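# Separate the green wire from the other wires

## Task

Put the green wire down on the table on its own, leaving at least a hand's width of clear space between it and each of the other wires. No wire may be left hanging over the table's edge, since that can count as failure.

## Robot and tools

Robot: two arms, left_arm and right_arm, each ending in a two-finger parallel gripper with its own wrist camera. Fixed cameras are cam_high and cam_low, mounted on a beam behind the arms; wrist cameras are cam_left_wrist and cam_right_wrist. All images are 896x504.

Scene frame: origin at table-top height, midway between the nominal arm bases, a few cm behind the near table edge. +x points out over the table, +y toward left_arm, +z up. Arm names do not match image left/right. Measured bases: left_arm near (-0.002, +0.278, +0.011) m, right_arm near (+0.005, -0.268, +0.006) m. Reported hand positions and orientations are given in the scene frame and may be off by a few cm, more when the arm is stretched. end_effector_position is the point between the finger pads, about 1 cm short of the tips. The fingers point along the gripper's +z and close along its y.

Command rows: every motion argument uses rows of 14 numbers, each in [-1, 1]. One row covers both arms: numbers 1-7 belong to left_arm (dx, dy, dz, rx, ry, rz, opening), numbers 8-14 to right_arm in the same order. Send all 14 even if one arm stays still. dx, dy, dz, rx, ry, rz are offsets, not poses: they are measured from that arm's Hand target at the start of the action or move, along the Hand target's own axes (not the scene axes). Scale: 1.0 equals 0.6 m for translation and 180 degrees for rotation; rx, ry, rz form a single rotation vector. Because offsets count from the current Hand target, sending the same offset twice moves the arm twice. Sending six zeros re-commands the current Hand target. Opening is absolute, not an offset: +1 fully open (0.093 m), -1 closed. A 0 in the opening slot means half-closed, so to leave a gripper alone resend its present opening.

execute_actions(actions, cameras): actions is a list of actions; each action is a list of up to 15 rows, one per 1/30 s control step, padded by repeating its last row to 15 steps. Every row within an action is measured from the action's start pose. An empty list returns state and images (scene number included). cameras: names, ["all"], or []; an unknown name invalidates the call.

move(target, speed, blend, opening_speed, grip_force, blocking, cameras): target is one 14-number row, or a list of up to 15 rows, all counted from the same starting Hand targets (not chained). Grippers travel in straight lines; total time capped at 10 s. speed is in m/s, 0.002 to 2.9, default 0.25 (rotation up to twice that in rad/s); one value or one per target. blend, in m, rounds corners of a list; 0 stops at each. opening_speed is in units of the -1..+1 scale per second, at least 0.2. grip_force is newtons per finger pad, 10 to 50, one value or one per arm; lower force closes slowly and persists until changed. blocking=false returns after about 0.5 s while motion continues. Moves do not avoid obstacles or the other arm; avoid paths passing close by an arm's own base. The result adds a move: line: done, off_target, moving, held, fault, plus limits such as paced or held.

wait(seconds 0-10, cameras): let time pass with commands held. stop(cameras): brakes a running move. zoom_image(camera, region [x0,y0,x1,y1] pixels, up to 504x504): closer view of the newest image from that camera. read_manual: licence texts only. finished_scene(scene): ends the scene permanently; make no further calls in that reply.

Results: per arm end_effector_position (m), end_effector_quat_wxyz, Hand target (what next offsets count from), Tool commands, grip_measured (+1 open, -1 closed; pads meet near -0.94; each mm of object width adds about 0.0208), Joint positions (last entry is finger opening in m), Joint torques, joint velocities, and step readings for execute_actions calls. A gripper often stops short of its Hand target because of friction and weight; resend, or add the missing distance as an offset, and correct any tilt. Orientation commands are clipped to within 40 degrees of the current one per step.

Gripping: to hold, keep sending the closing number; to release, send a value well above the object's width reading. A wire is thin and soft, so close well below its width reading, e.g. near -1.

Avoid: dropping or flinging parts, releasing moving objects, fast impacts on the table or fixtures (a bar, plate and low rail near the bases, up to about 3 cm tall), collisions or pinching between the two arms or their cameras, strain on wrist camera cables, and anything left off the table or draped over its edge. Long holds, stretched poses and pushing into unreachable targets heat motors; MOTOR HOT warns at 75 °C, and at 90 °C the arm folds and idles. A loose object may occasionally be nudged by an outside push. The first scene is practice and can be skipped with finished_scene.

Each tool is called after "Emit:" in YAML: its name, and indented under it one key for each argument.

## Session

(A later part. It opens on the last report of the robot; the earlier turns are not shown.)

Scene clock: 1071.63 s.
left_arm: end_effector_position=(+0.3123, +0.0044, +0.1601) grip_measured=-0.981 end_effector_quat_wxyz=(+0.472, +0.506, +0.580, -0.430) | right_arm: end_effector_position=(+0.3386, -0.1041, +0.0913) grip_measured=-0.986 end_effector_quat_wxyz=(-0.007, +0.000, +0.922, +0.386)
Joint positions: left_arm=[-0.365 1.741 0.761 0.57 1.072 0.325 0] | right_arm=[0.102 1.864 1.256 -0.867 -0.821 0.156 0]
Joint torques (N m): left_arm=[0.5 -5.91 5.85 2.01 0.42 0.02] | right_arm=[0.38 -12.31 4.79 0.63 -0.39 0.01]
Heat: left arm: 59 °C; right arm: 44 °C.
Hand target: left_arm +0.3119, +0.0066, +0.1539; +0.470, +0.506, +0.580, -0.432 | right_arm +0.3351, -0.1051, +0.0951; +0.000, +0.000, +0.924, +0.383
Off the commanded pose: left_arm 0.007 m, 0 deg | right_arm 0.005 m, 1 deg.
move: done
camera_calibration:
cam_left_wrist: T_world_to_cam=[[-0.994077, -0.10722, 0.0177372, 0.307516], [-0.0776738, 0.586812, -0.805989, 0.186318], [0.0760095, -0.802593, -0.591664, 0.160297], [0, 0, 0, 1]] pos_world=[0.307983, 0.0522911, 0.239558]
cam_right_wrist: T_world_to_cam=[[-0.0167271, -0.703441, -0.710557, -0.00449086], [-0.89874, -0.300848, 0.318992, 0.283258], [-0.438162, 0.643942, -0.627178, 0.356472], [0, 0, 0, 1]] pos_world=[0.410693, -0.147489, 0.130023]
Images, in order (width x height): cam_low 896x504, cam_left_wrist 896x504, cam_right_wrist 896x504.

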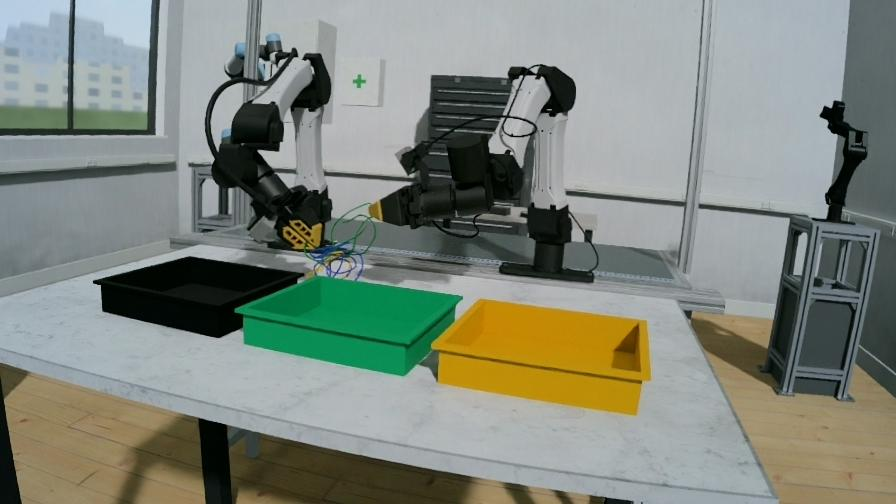

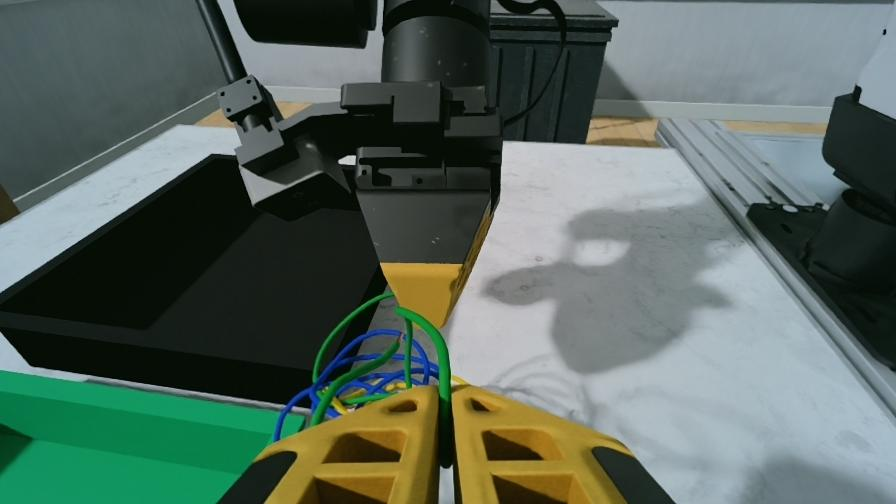

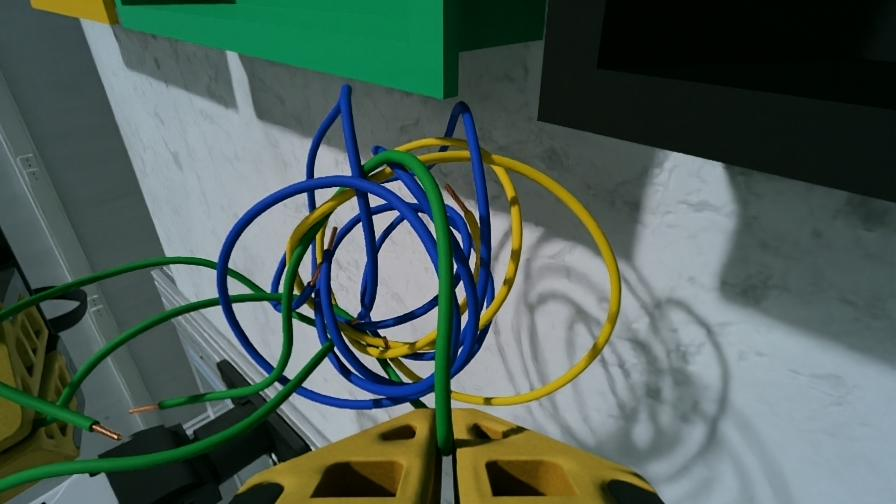

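Emit:
move:
  target: [0.07,0.0027,0.0135,0,0,0,-1, 0.0,0.03,0.055,0,0,0,-1]
  speed: 0.1
  cameras: ["cam_right_wrist","cam_low"]

Emit:
zoom_image:
  camera: "cam_low"
  region: [280, 170, 420, 290]

Emit:
zoom_image:
  camera: "cam_right_wrist"
  region: [200, 80, 600, 480]

Scene clock: 1082.60 s.
left_arm: end_effector_position=(+0.3137, +0.0044, +0.1177) grip_measured=-0.981 end_effector_quat_wxyz=(+0.474, +0.508, +0.577, -0.429) | right_arm: end_effector_position=(+0.3382, -0.0681, +0.0826) grip_measured=-0.986 end_effector_quat_wxyz=(-0.004, -0.001, +0.923, +0.385)
Joint positions: left_arm=[-0.364 1.888 0.709 0.771 1.074 0.33 0] | right_arm=[0.209 1.864 1.22 -0.716 -0.801 0.308 0]
Joint torques (N m): left_arm=[0.42 -6.11 4.92 2.03 0.37 -0.04] | right_arm=[0.23 -11.92 4.97 0.69 -0.45 -0.03]
Heat: left arm: 58 °C; right arm: 45 °C.
Hand target: left_arm +0.3123, +0.0065, +0.1111; +0.470, +0.506, +0.580, -0.432 | right_arm +0.3350, -0.0690, +0.0845; +0.000, +0.000, +0.924, +0.383
Off the commanded pose: left_arm 0.007 m, 1 deg | right_arm 0.004 m, 1 deg.
move: done
camera_calibration:
cam_right_wrist: T_world_to_cam=[[-0.0129645, -0.705612, -0.70848, 0.0130905], [-0.900454, -0.299831, 0.315095, 0.297528], [-0.434759, 0.642038, -0.631484, 0.326682], [0, 0, 0, 1]] pos_world=[0.410108, -0.111297, 0.121819]
Images, in order (width x height): cam_low 896x504, cam_right_wrist 896x504.

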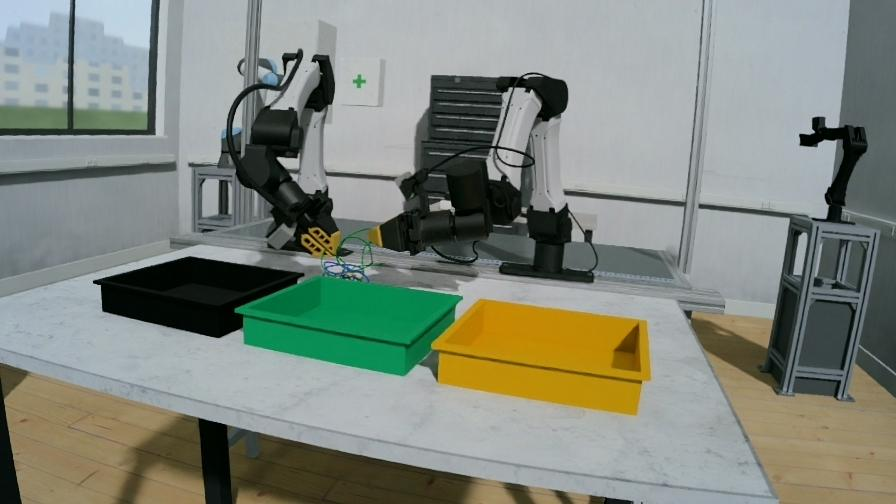

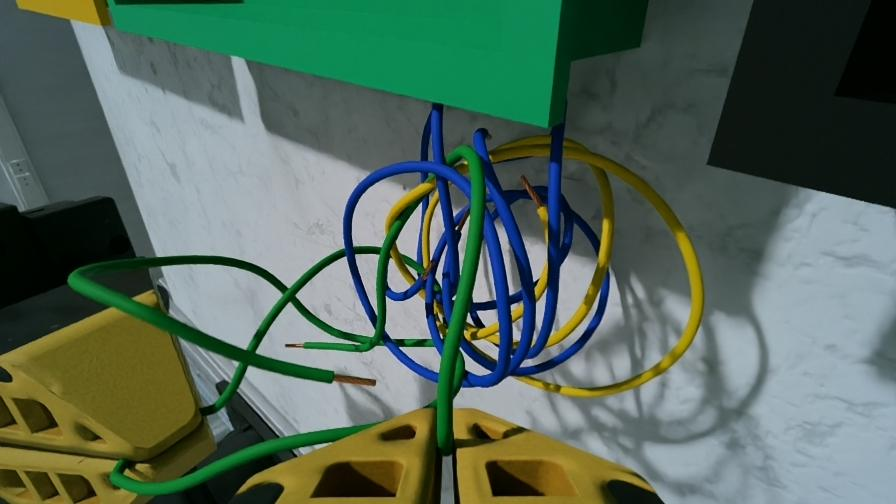

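Scaled by 3.600 from the camera's 896x504 image, which has a finer 1280x720 frame.

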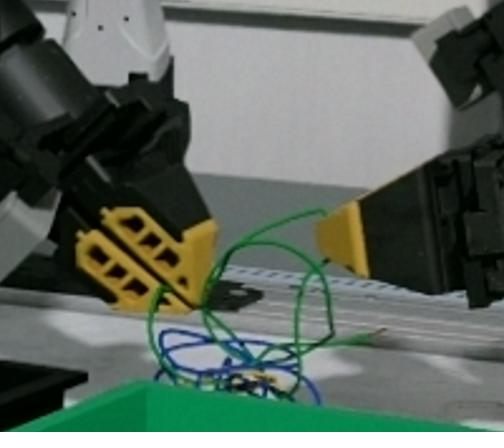

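Scaled by 1.260 from the camera's 896x504 image, which has a finer 1280x720 frame.

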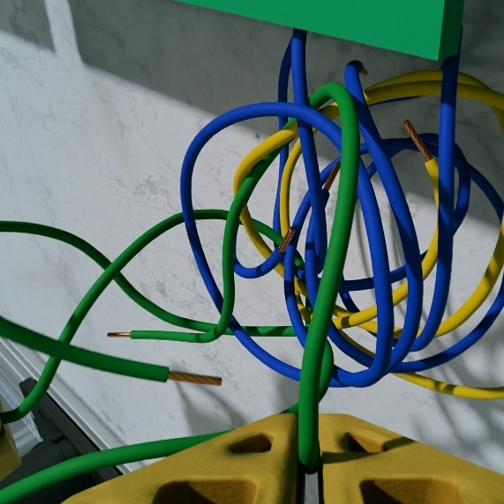

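Emit:
move:
  target:
    - [0,0,0,0,0,0,-1, 0,0,0,0,0,0,-0.4]
    - [0,0,0,0,0,0,-1, 0,0,-0.07,0,0,0,-0.4]
  speed: 0.1
  cameras: ["cam_right_wrist","cam_low"]

Emit:
zoom_image:
  camera: "cam_right_wrist"
  region: [200, 80, 600, 480]

Scene clock: 1097.87 s.
left_arm: end_effector_position=(+0.3137, +0.0043, +0.1180) grip_measured=-0.981 end_effector_quat_wxyz=(+0.474, +0.508, +0.577, -0.429) | right_arm: end_effector_position=(+0.3289, -0.0984, +0.0969) grip_measured=-0.401 end_effector_quat_wxyz=(-0.019, +0.010, +0.926, +0.376)
Joint positions: left_arm=[-0.364 1.888 0.709 0.773 1.074 0.33 0] | right_arm=[0.129 1.832 1.25 -0.894 -0.8 0.203 0.026]
Joint torques (N m): left_arm=[0.44 -6.13 4.88 2.02 0.38 -0.04] | right_arm=[-0.46 -11.67 9.06 0.36 -0.63 -0.08]
Heat: left arm: 56 °C; right arm: 46 °C.
Hand target: left_arm +0.3123, +0.0065, +0.1111; +0.470, +0.506, +0.580, -0.432 | right_arm +0.3350, -0.0987, +0.1142; +0.000, +0.000, +0.924, +0.383
Off the commanded pose: left_arm 0.007 m, 1 deg | right_arm 0.018 m, 3 deg.
move: off_target (right_arm)
camera_calibration:
cam_right_wrist: T_world_to_cam=[[-0.0453668, -0.718492, -0.694054, 0.00975114], [-0.890761, -0.285405, 0.353679, 0.270017], [-0.452202, 0.634282, -0.627057, 0.355704], [0, 0, 0, 1]] pos_world=[0.401813, -0.141546, 0.134315]
Images, in order (width x height): cam_low 896x504, cam_right_wrist 896x504.

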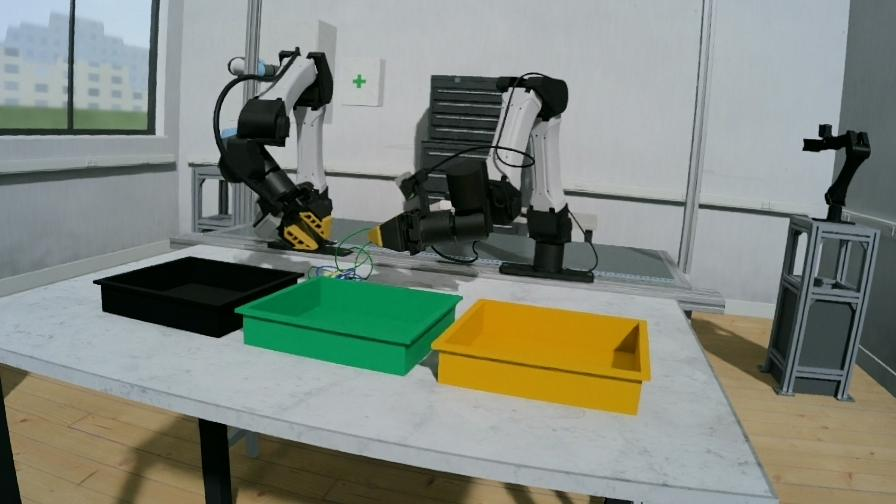

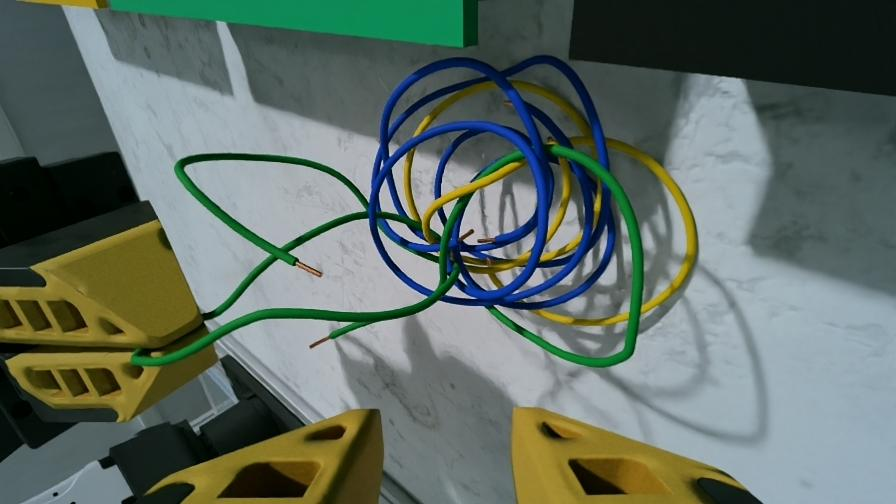

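Scaled by 1.260 from the camera's 896x504 image, which has a finer 1280x720 frame.

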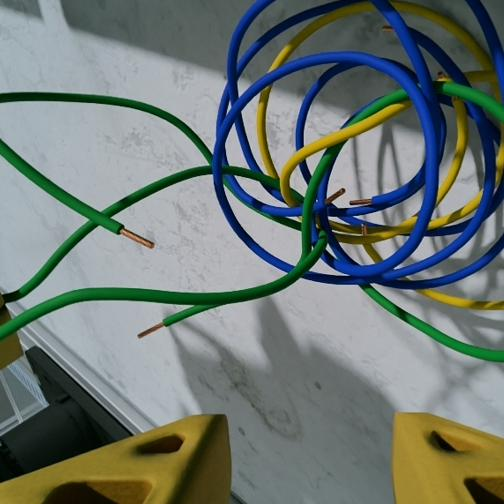

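Emit:
move:
  target: [0,0,0,0,0,0,-1, 0,-0.083,-0.05,0,0,0,-0.4]
  speed: 0.15
  cameras: ["cam_right_wrist"]

Emit:
zoom_image:
  camera: "cam_right_wrist"
  region: [150, 80, 550, 480]

Scene clock: 1123.17 s.
left_arm: end_effector_position=(+0.3137, +0.0043, +0.1180) grip_measured=-0.981 end_effector_quat_wxyz=(+0.474, +0.508, +0.577, -0.429) | right_arm: end_effector_position=(+0.3299, -0.1549, +0.0972) grip_measured=-0.401 end_effector_quat_wxyz=(+0.000, +0.003, +0.926, +0.378)
Joint positions: left_arm=[-0.364 1.888 0.709 0.773 1.074 0.33 0] | right_arm=[-0.044 1.845 1.26 -1.026 -0.807 -0.041 0.026]
Joint torques (N m): left_arm=[0.29 -6.2 4.9 2.02 0.37 -0.02] | right_arm=[-0.24 -7.47 8.66 0.16 -0.67 -0.1]
Heat: left arm: 54 °C; right arm: 45 °C.
Hand target: left_arm +0.3123, +0.0065, +0.1111; +0.470, +0.506, +0.580, -0.432 | right_arm +0.3351, -0.1552, +0.1001; +0.000, +0.000, +0.924, +0.383
Off the commanded pose: left_arm 0.007 m, 1 deg | right_arm 0.006 m, 1 deg.
move: done
camera_calibration:
cam_right_wrist: T_world_to_cam=[[-0.0184657, -0.715721, -0.698142, -0.0386134], [-0.904729, -0.28526, 0.316373, 0.263014], [-0.425586, 0.637472, -0.642266, 0.385312], [0, 0, 0, 1]] pos_world=[0.401227, -0.198235, 0.137305]
Images, in order (width x height): cam_right_wrist 896x504.

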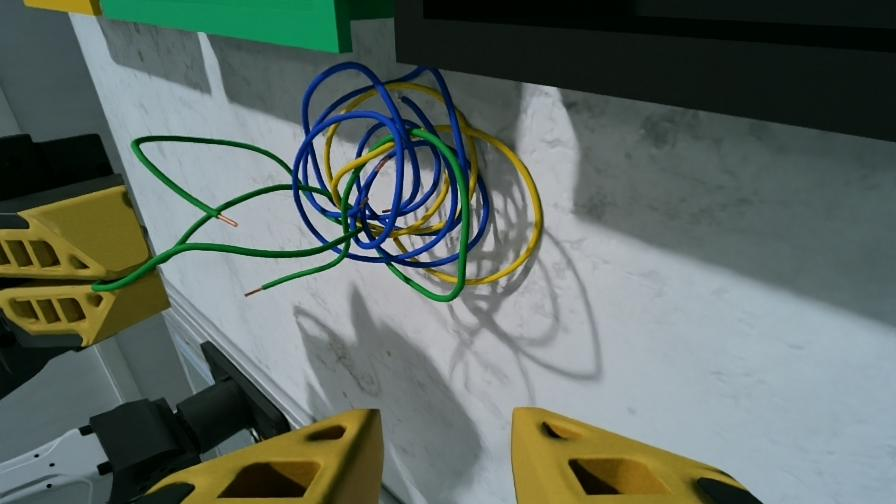

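Scaled by 1.260 from the camera's 896x504 image, which has a finer 1280x720 frame.

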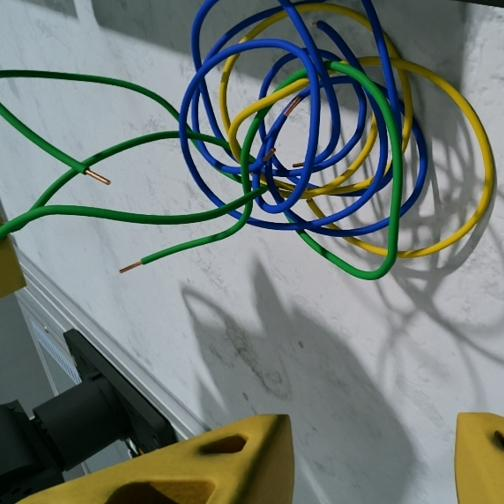

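Emit:
move:
  target: [0,0,0,0,0,0,-1, -0.0235,0.0456,0.0744,0.25,0,0,-0.4]
  speed: 0.12
  cameras: ["cam_right_wrist"]

Emit:
zoom_image:
  camera: "cam_right_wrist"
  region: [250, 100, 700, 504]

Scene clock: 1172.90 s.
left_arm: end_effector_position=(+0.3137, +0.0043, +0.1180) grip_measured=-0.981 end_effector_quat_wxyz=(+0.474, +0.508, +0.577, -0.429) | right_arm: end_effector_position=(+0.3461, -0.1033, +0.0871) grip_measured=-0.401 end_effector_quat_wxyz=(+0.003, -0.006, +1.000, +0.010)
Joint positions: left_arm=[-0.364 1.888 0.709 0.773 1.074 0.33 0] | right_arm=[0.413 1.97 1.606 -1.187 -0.048 0.412 0.026]
Joint torques (N m): left_arm=[0.34 -6.11 4.96 2.03 0.38 -0.06] | right_arm=[0.23 -9.03 9.2 0.1 0.3 0.11]
Heat: left arm: 52 °C; right arm: 43 °C.
Hand target: left_arm +0.3123, +0.0065, +0.1111; +0.470, +0.506, +0.580, -0.432 | right_arm +0.3492, -0.1042, +0.0879; +0.000, +0.000, +1.000, +0.001
Off the commanded pose: left_arm 0.007 m, 1 deg | right_arm 0.003 m, 1 deg.
move: done
camera_calibration:
cam_right_wrist: T_world_to_cam=[[-0.0000433257, -0.999846, -0.0175645, -0.103384], [-0.906654, -0.00737074, 0.42181, 0.315658], [-0.421875, 0.0159432, -0.906514, 0.310458], [0, 0, 0, 1]] pos_world=[0.417162, -0.105991, 0.146471]
Images, in order (width x height): cam_right_wrist 896x504.

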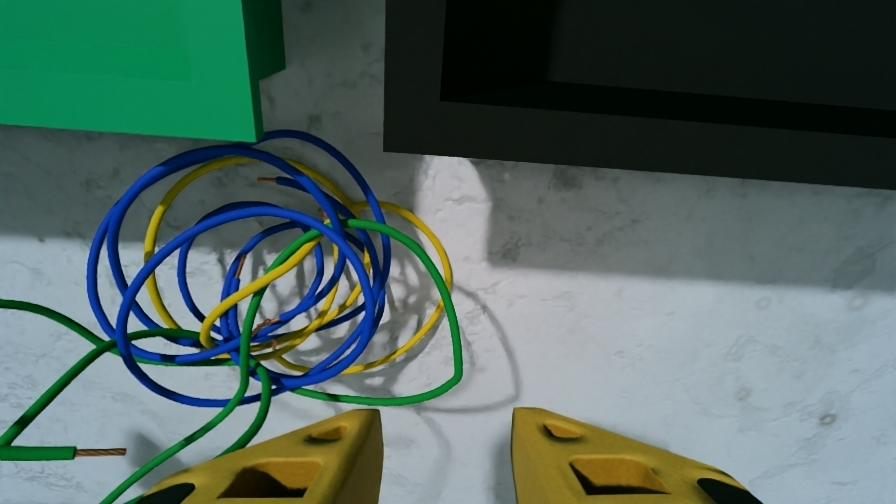

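Scaled by 1.120 from the camera's 896x504 image, which has a finer 1280x720 frame.

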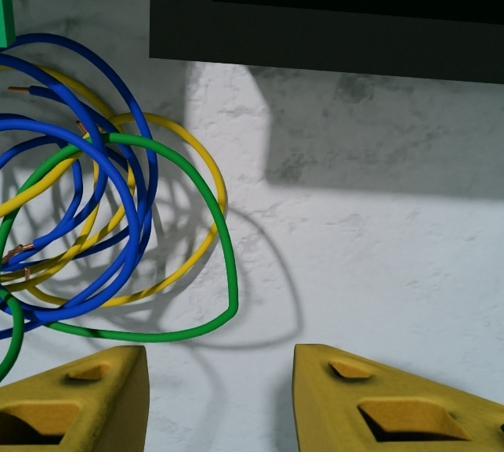

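Emit:
move:
  target: [0,0,0,0,0,0,-1, 0.018,-0.008,0.09,0,0,0,-0.5]
  speed: 0.1
  cameras: ["cam_right_wrist"]

Emit:
zoom_image:
  camera: "cam_right_wrist"
  region: [250, 100, 700, 504]

Scene clock: 1192.57 s.
left_arm: end_effector_position=(+0.3137, +0.0043, +0.1180) grip_measured=-0.981 end_effector_quat_wxyz=(+0.474, +0.508, +0.577, -0.429) | right_arm: end_effector_position=(+0.3438, -0.1060, +0.0440) grip_measured=-0.499 end_effector_quat_wxyz=(+0.011, -0.004, +1.000, +0.013)
Joint positions: left_arm=[-0.364 1.888 0.709 0.773 1.074 0.33 0] | right_arm=[0.413 1.977 1.441 -0.996 -0.047 0.417 0.021]
Joint torques (N m): left_arm=[0.42 -6.17 4.81 2.04 0.43 -0.05] | right_arm=[0.73 -9.32 4.89 0.41 0.13 0.1]
Heat: left arm: 51 °C; right arm: 44 °C.
Hand target: left_arm +0.3123, +0.0065, +0.1111; +0.470, +0.506, +0.580, -0.432 | right_arm +0.3384, -0.1090, +0.0339; +0.000, +0.000, +1.000, +0.001
Off the commanded pose: left_arm 0.007 m, 1 deg | right_arm 0.012 m, 2 deg.
move: off_target (right_arm)
camera_calibration:
cam_right_wrist: T_world_to_cam=[[-0.00417272, -0.999695, -0.0243555, -0.105168], [-0.913555, -0.00609447, 0.406669, 0.334882], [-0.406694, 0.023947, -0.913251, 0.266308], [0, 0, 0, 1]] pos_world=[0.4138, -0.109472, 0.104459]
Images, in order (width x height): cam_right_wrist 896x504.

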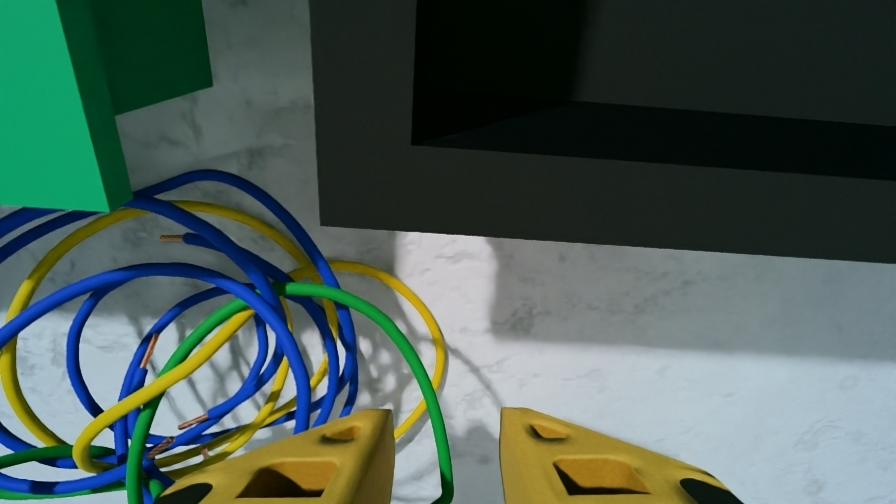

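Scaled by 1.120 from the camera's 896x504 image, which has a finer 1280x720 frame.

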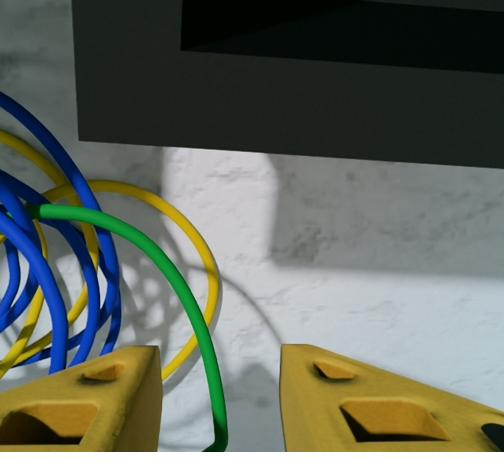

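Emit:
move:
  target: [0,0,0,0,0,0,-1, 0.0,-0.003,0.012,0,0,0,-0.55]
  speed: 0.06
  cameras: ["cam_right_wrist"]

Emit:
zoom_image:
  camera: "cam_right_wrist"
  region: [250, 100, 700, 504]

Scene clock: 1201.90 s.
left_arm: end_effector_position=(+0.3137, +0.0043, +0.1180) grip_measured=-0.981 end_effector_quat_wxyz=(+0.474, +0.508, +0.577, -0.429) | right_arm: end_effector_position=(+0.3443, -0.1059, +0.0397) grip_measured=-0.549 end_effector_quat_wxyz=(+0.015, -0.004, +1.000, +0.015)
Joint positions: left_arm=[-0.364 1.888 0.709 0.773 1.074 0.33 0] | right_arm=[0.413 1.977 1.423 -0.97 -0.047 0.417 0.019]
Joint torques (N m): left_arm=[0.28 -6.17 4.88 2.03 0.36 -0.06] | right_arm=[0.29 -8.69 4.82 0.38 0.23 0.12]
Heat: left arm: 51 °C; right arm: 44 °C.
Hand target: left_arm +0.3123, +0.0065, +0.1111; +0.470, +0.506, +0.580, -0.432 | right_arm +0.3383, -0.1108, +0.0266; +0.000, +0.000, +1.000, +0.001
Off the commanded pose: left_arm 0.007 m, 1 deg | right_arm 0.015 m, 2 deg.
move: off_target (right_arm)
camera_calibration:
cam_right_wrist: T_world_to_cam=[[-0.0036791, -0.99961, -0.0276827, -0.105212], [-0.916463, -0.00770556, 0.400044, 0.338232], [-0.400102, 0.026842, -0.916078, 0.260757], [0, 0, 0, 1]] pos_world=[0.41392, -0.109564, 0.100653]
Images, in order (width x height): cam_right_wrist 896x504.

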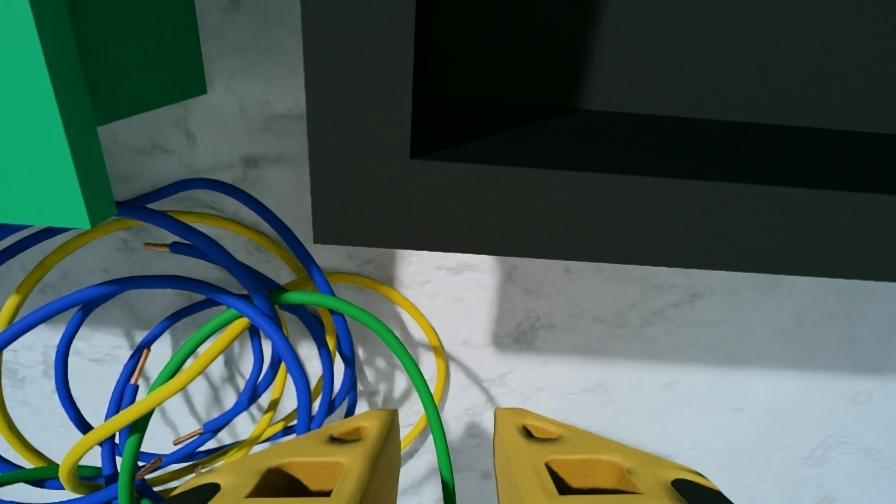

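Scaled by 1.120 from the camera's 896x504 image, which has a finer 1280x720 frame.

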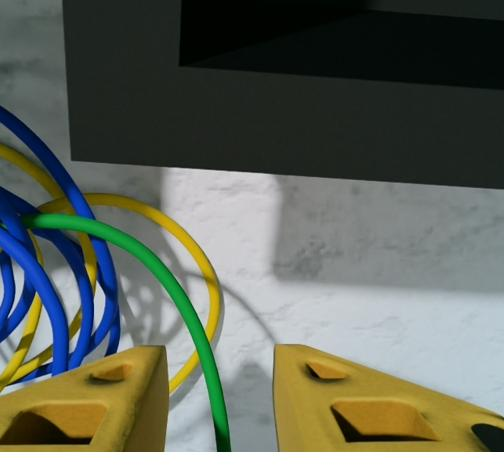

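Emit:
move:
  target: [0,0,0,0,0,0,-1, 0,0.0,0,0,0,0,-1]
  opening_speed: 1.0
  cameras: ["cam_right_wrist"]

Emit:
zoom_image:
  camera: "cam_right_wrist"
  region: [200, 100, 650, 504]

Scene clock: 1208.27 s.
left_arm: end_effector_position=(+0.3137, +0.0043, +0.1180) grip_measured=-0.981 end_effector_quat_wxyz=(+0.474, +0.508, +0.577, -0.429) | right_arm: end_effector_position=(+0.3445, -0.1058, +0.0397) grip_measured=-0.987 end_effector_quat_wxyz=(+0.015, -0.004, +1.000, +0.015)
Joint positions: left_arm=[-0.364 1.888 0.709 0.773 1.074 0.33 0] | right_arm=[0.413 1.977 1.423 -0.969 -0.047 0.417 0]
Joint torques (N m): left_arm=[0.31 -6.24 4.92 2.04 0.36 -0.04] | right_arm=[0.23 -8.79 4.85 0.42 0.2 0.11]
Heat: left arm: 51 °C; right arm: 43 °C.
Hand target: left_arm +0.3123, +0.0065, +0.1111; +0.470, +0.506, +0.580, -0.432 | right_arm +0.3383, -0.1108, +0.0266; +0.000, +0.000, +1.000, +0.001
Off the commanded pose: left_arm 0.007 m, 1 deg | right_arm 0.015 m, 2 deg.
move: off_target (right_arm)
camera_calibration:
cam_right_wrist: T_world_to_cam=[[-0.00364825, -0.999604, -0.0279075, -0.105097], [-0.916769, -0.00780311, 0.399342, 0.338473], [-0.399401, 0.0270416, -0.916377, 0.260648], [0, 0, 0, 1]] pos_world=[0.414022, -0.109463, 0.100753]
Images, in order (width x height): cam_right_wrist 896x504.

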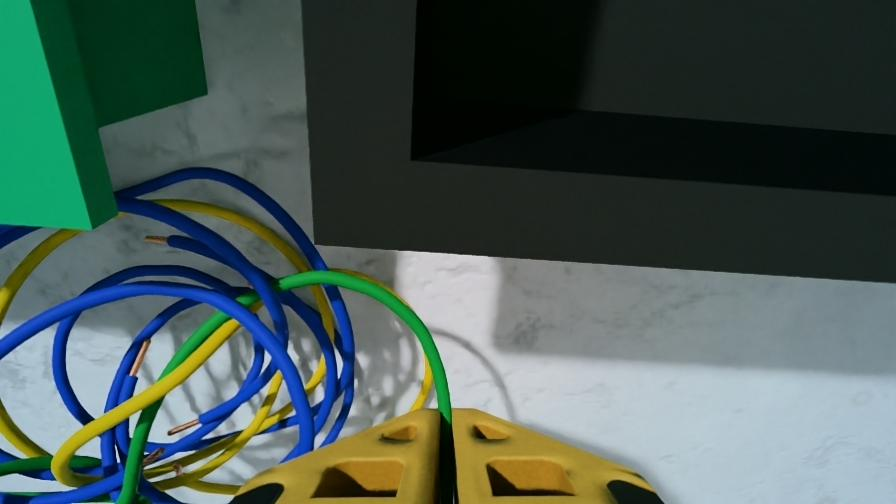

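Scaled by 1.120 from the camera's 896x504 image, which has a finer 1280x720 frame.

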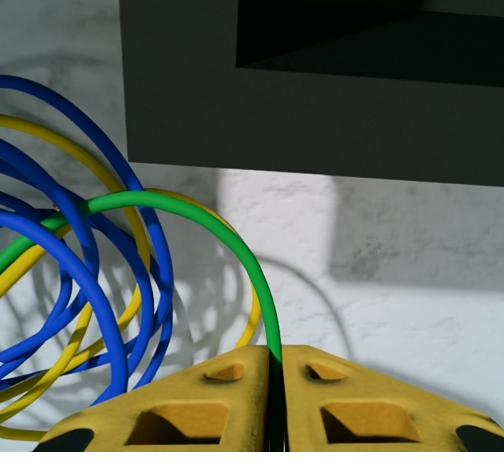

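Emit:
move:
  target: [0,0,0,0,0,0,-1, 0,-0.1,-0.05,0,0,0,-1]
  speed: 0.08
  cameras: ["cam_right_wrist","cam_low"]

Emit:
zoom_image:
  camera: "cam_right_wrist"
  region: [0, 100, 500, 504]

Scene clock: 1219.90 s.
left_arm: end_effector_position=(+0.3136, +0.0043, +0.1180) grip_measured=-0.981 end_effector_quat_wxyz=(+0.474, +0.508, +0.577, -0.429) | right_arm: end_effector_position=(+0.3471, -0.1621, +0.0521) grip_measured=-0.987 end_effector_quat_wxyz=(+0.006, -0.001, +1.000, +0.009)
Joint positions: left_arm=[-0.364 1.888 0.709 0.773 1.075 0.33 0] | right_arm=[0.265 1.924 1.393 -1.021 -0.047 0.275 0]
Joint torques (N m): left_arm=[0.34 -6.23 5.03 2.03 0.36 -0.05] | right_arm=[-0.64 -12.78 4.77 0.11 0.14 -0.08]
Heat: left arm: 51 °C; right arm: 43 °C.
Hand target: left_arm +0.3123, +0.0065, +0.1111; +0.470, +0.506, +0.580, -0.432 | right_arm +0.3383, -0.1708, +0.0566; +0.000, +0.000, +1.000, +0.001
Off the commanded pose: left_arm 0.007 m, 1 deg | right_arm 0.013 m, 1 deg.
move: off_target (right_arm)
camera_calibration:
cam_right_wrist: T_world_to_cam=[[-0.0105941, -0.999814, -0.016131, -0.159331], [-0.909296, 0.00292097, 0.41614, 0.333801], [-0.416015, 0.0190765, -0.909158, 0.278664], [0, 0, 0, 1]] pos_world=[0.417765, -0.165592, 0.111871]
Images, in order (width x height): cam_low 896x504, cam_right_wrist 896x504.

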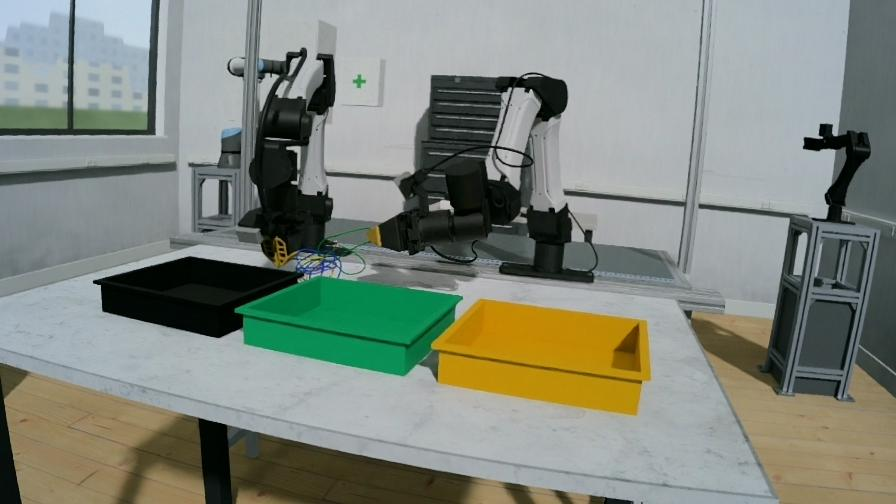

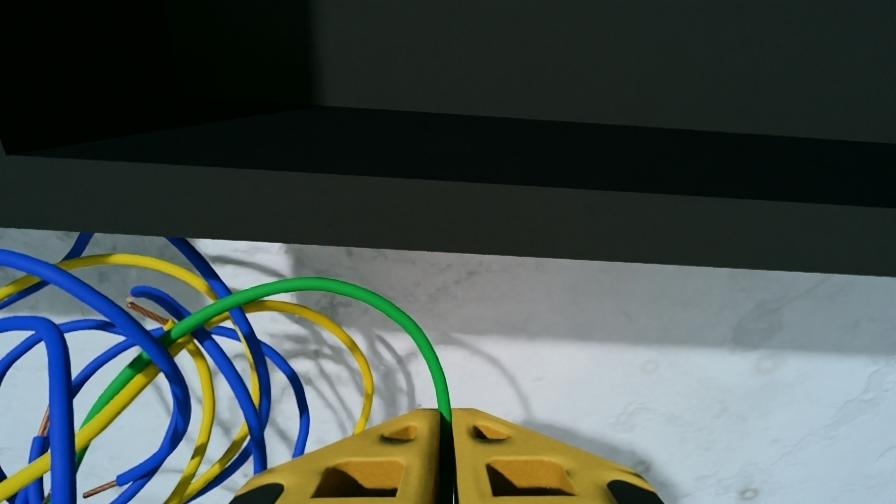

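Scaled by 1.008 from the camera's 896x504 image, which has a finer 1280x720 frame.

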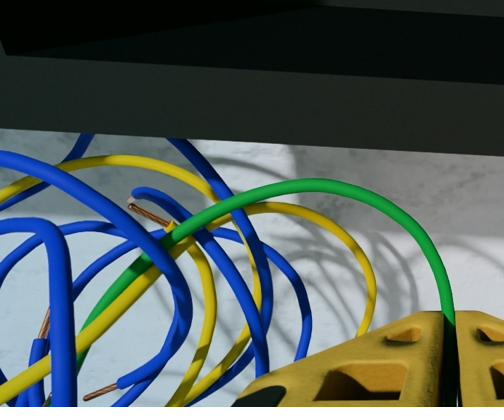

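Emit:
move:
  target: [0,0,0,0,0,0,-1, 0,-0.1,-0.02,0,0,0,-1]
  speed: 0.08
  cameras: ["cam_right_wrist","cam_left_wrist","cam_low"]

Emit:
zoom_image:
  camera: "cam_low"
  region: [230, 190, 410, 310]

Scene clock: 1226.73 s.
left_arm: end_effector_position=(+0.3089, -0.0009, +0.1172) grip_measured=-0.981 end_effector_quat_wxyz=(+0.471, +0.514, +0.571, -0.434) | right_arm: end_effector_position=(+0.3458, -0.1904, +0.0686) grip_measured=-0.987 end_effector_quat_wxyz=(+0.004, -0.015, +0.998, +0.064)
Joint positions: left_arm=[-0.38 1.893 0.709 0.779 1.079 0.33 0] | right_arm=[0.134 1.873 1.38 -1.055 -0.158 0.116 0]
Joint torques (N m): left_arm=[1.95 -6.64 4.89 1.98 0.31 -0.04] | right_arm=[-4.14 -12.07 4.59 0.09 1.27 -0.24]
Heat: left arm: 51 °C; right arm: 45 °C.
Hand target: left_arm +0.3124, +0.0066, +0.1111; +0.470, +0.506, +0.580, -0.432 | right_arm +0.3383, -0.2308, +0.0685; +0.000, +0.000, +1.000, +0.001
Off the commanded pose: left_arm 0.010 m, 1 deg | right_arm 0.041 m, 7 deg.
move: off_target (right_arm)
camera_calibration:
cam_left_wrist: T_world_to_cam=[[-0.996308, -0.0853993, 0.00877093, 0.305972], [-0.0573112, 0.585573, -0.808591, 0.148647], [0.0639171, -0.806109, -0.588306, 0.134207], [0, 0, 0, 1]] pos_world=[0.304784, 0.0472716, 0.196466]
cam_right_wrist: T_world_to_cam=[[0.0191127, -0.99209, -0.124061, -0.188695], [-0.906846, -0.0694538, 0.415699, 0.311225], [-0.421028, 0.104559, -0.901001, 0.311025], [0, 0, 0, 1]] pos_world=[0.41679, -0.198108, 0.127448]
Images, in order (width x height): cam_low 896x504, cam_left_wrist 896x504, cam_right_wrist 896x504.

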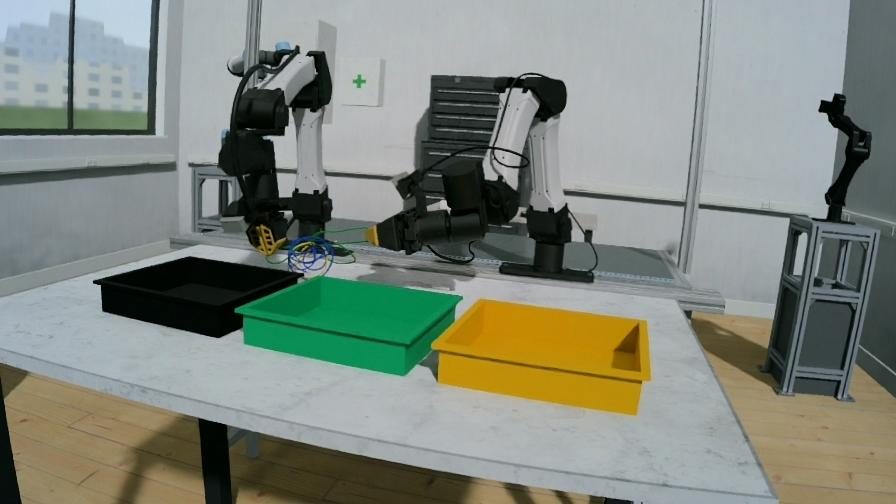

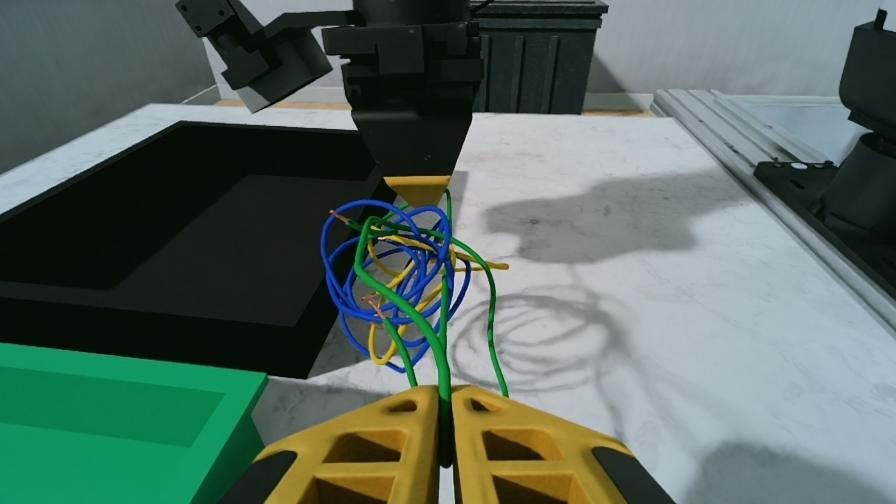

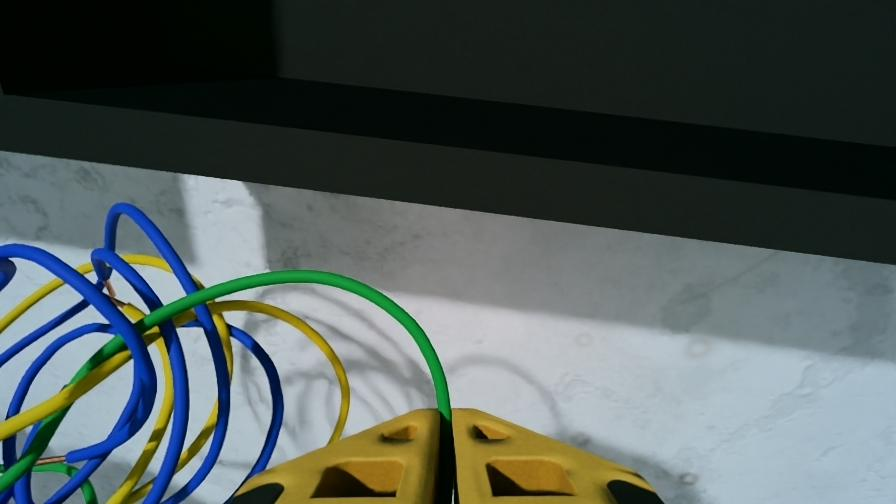

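Scaled by 2.800 from the camera's 896x504 image, which has a finer 1280x720 frame.

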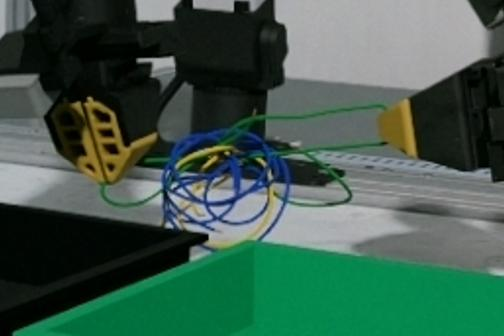

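Emit:
zoom_image:
  camera: "cam_left_wrist"
  region: [300, 160, 540, 400]

Emit:
zoom_image:
  camera: "cam_right_wrist"
  region: [0, 190, 310, 504]

Scaled by 2.100 from the camera's 896x504 image, which has a finer 1280x720 frame.

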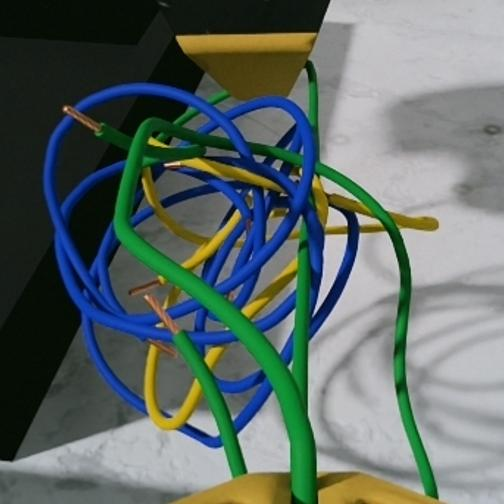

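Scaled by 1.605 from the camera's 896x504 image, which has a finer 1280x720 frame.

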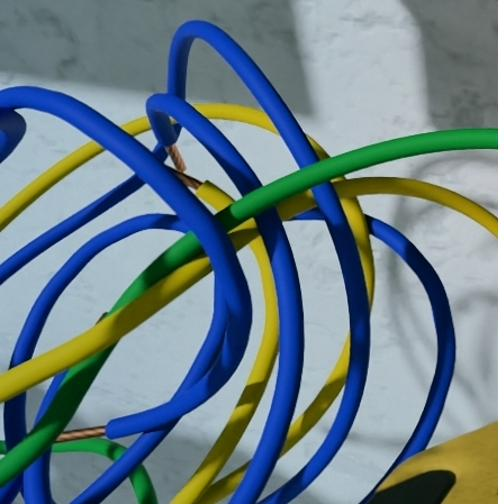

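Emit:
zoom_image:
  camera: "cam_left_wrist"
  region: [320, 190, 420, 290]

Emit:
zoom_image:
  camera: "cam_left_wrist"
  region: [400, 190, 500, 290]

Scaled by 5.040 from the camera's 896x504 image, which has a finer 1280x720 frame.

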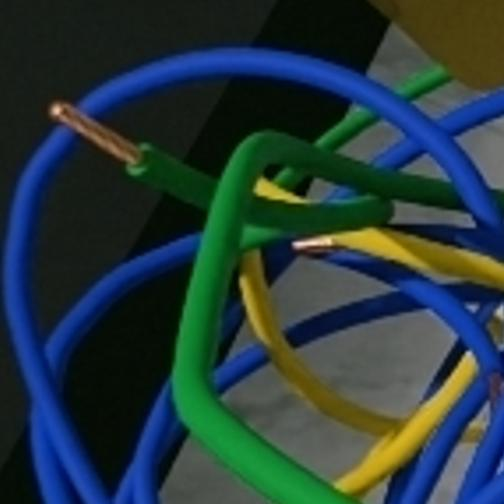

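Scaled by 5.040 from the camera's 896x504 image, which has a finer 1280x720 frame.

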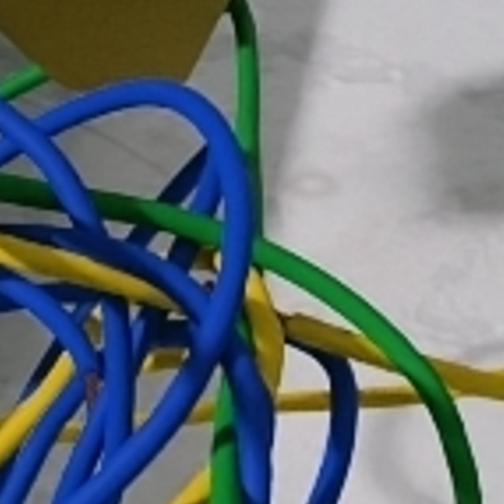

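Emit:
move:
  target:
    - [0,0,0,0,0,0,-1, 0,0.13,0.02,0,0,0,-1]
    - [0,0,0,0,0,0,-1, 0,0.13,0.02,0,0,0,-0.5]
    - [0,0,0,0,0,0,-1, 0,0.13,-0.08,0,0,0,-0.3]
  speed: 0.1
  cameras: ["cam_right_wrist","cam_left_wrist","cam_low"]

Emit:
zoom_image:
  camera: "cam_right_wrist"
  region: [0, 0, 500, 504]

Scene clock: 1276.27 s.
left_arm: end_effector_position=(+0.3128, +0.0035, +0.1173) grip_measured=-0.981 end_effector_quat_wxyz=(+0.474, +0.510, +0.575, -0.431) | right_arm: end_effector_position=(+0.3344, -0.1494, +0.1018) grip_measured=-0.301 end_effector_quat_wxyz=(-0.016, -0.006, +1.000, +0.003)
Joint positions: left_arm=[-0.366 1.893 0.709 0.779 1.079 0.33 0] | right_arm=[0.306 1.896 1.557 -1.257 -0.048 0.302 0.031]
Joint torques (N m): left_arm=[0.55 -6.63 4.89 1.97 0.33 -0.04] | right_arm=[-0.46 -11.81 8.8 0.06 0.17 0.05]
Heat: left arm: 50 °C; right arm: 47 °C.
Hand target: left_arm +0.3124, +0.0066, +0.1111; +0.470, +0.506, +0.580, -0.432 | right_arm +0.3383, -0.1529, +0.1167; +0.000, +0.000, +1.000, +0.001
Off the commanded pose: left_arm 0.007 m, 1 deg | right_arm 0.016 m, 2 deg.
move: off_target (right_arm); target 3's new opening was sent with right_arm's hand 0.016 m and 2 deg from that target
camera_calibration:
cam_left_wrist: T_world_to_cam=[[-0.995004, -0.0994486, 0.00880546, 0.309961], [-0.06558, 0.584535, -0.808714, 0.14888], [0.0752784, -0.805251, -0.588136, 0.133973], [0, 0, 0, 1]] pos_world=[0.308091, 0.0516811, 0.196466]
cam_right_wrist: T_world_to_cam=[[0.000104246, -0.999995, -0.00315391, -0.150871], [-0.89044, -0.00152817, 0.455098, 0.290549], [-0.4551, 0.00276092, -0.890436, 0.327036], [0, 0, 0, 1]] pos_world=[0.407566, -0.151329, 0.1585]
Images, in order (width x height): cam_low 896x504, cam_left_wrist 896x504, cam_right_wrist 896x504.

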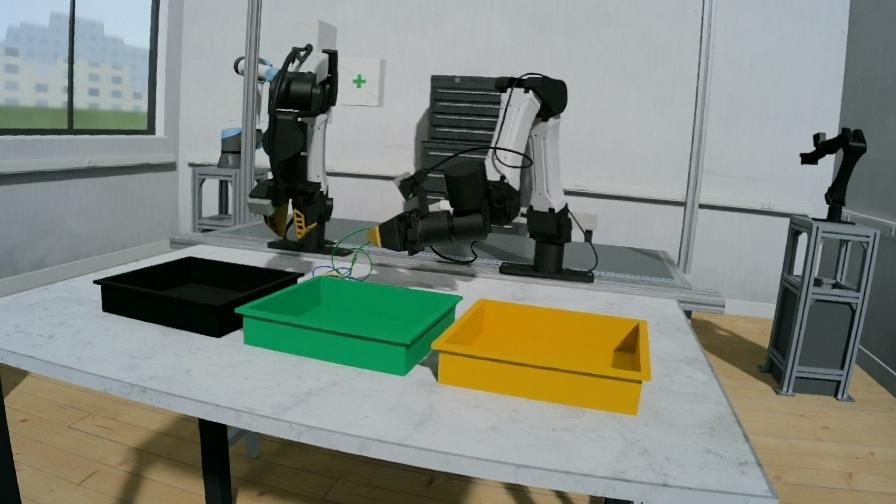

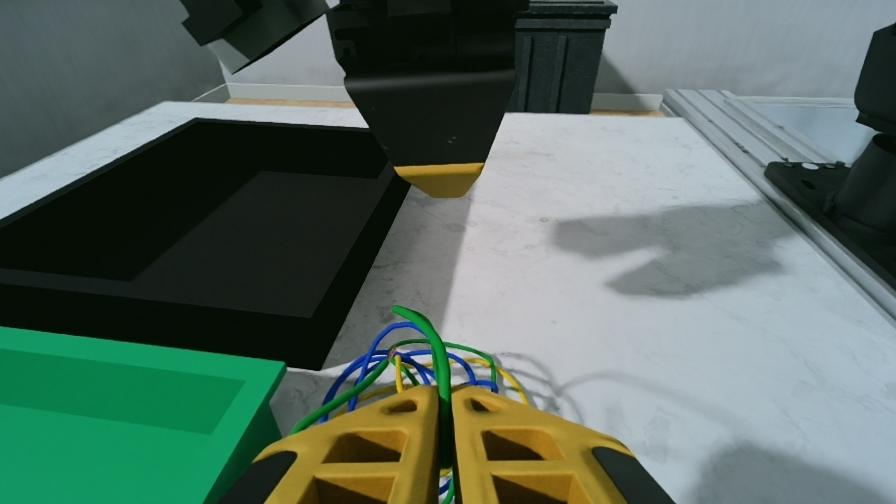

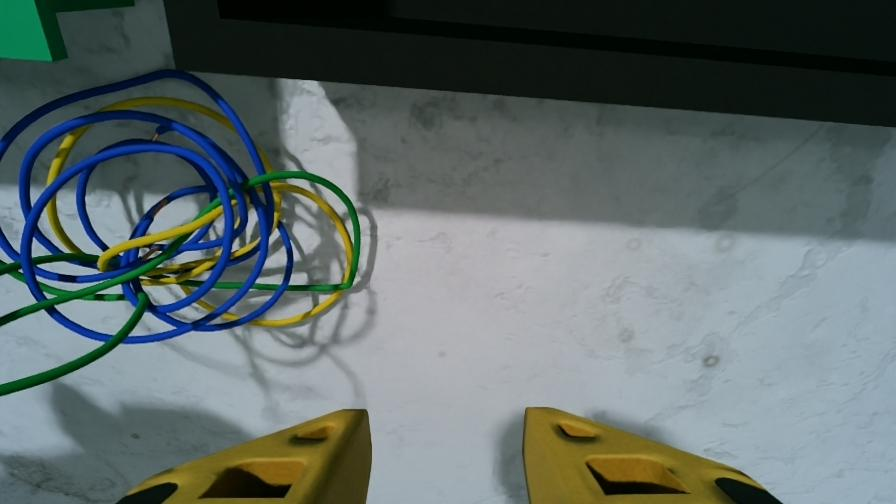

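Scaled by 1.000.

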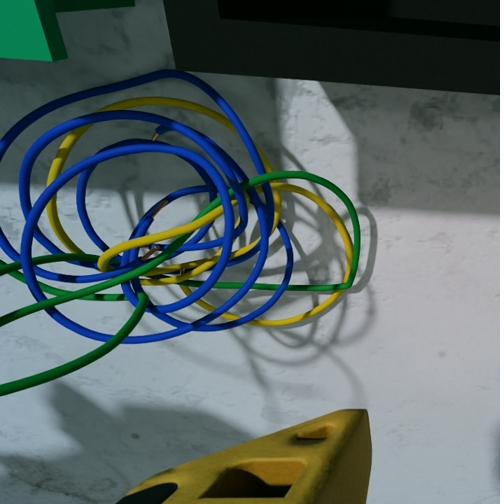

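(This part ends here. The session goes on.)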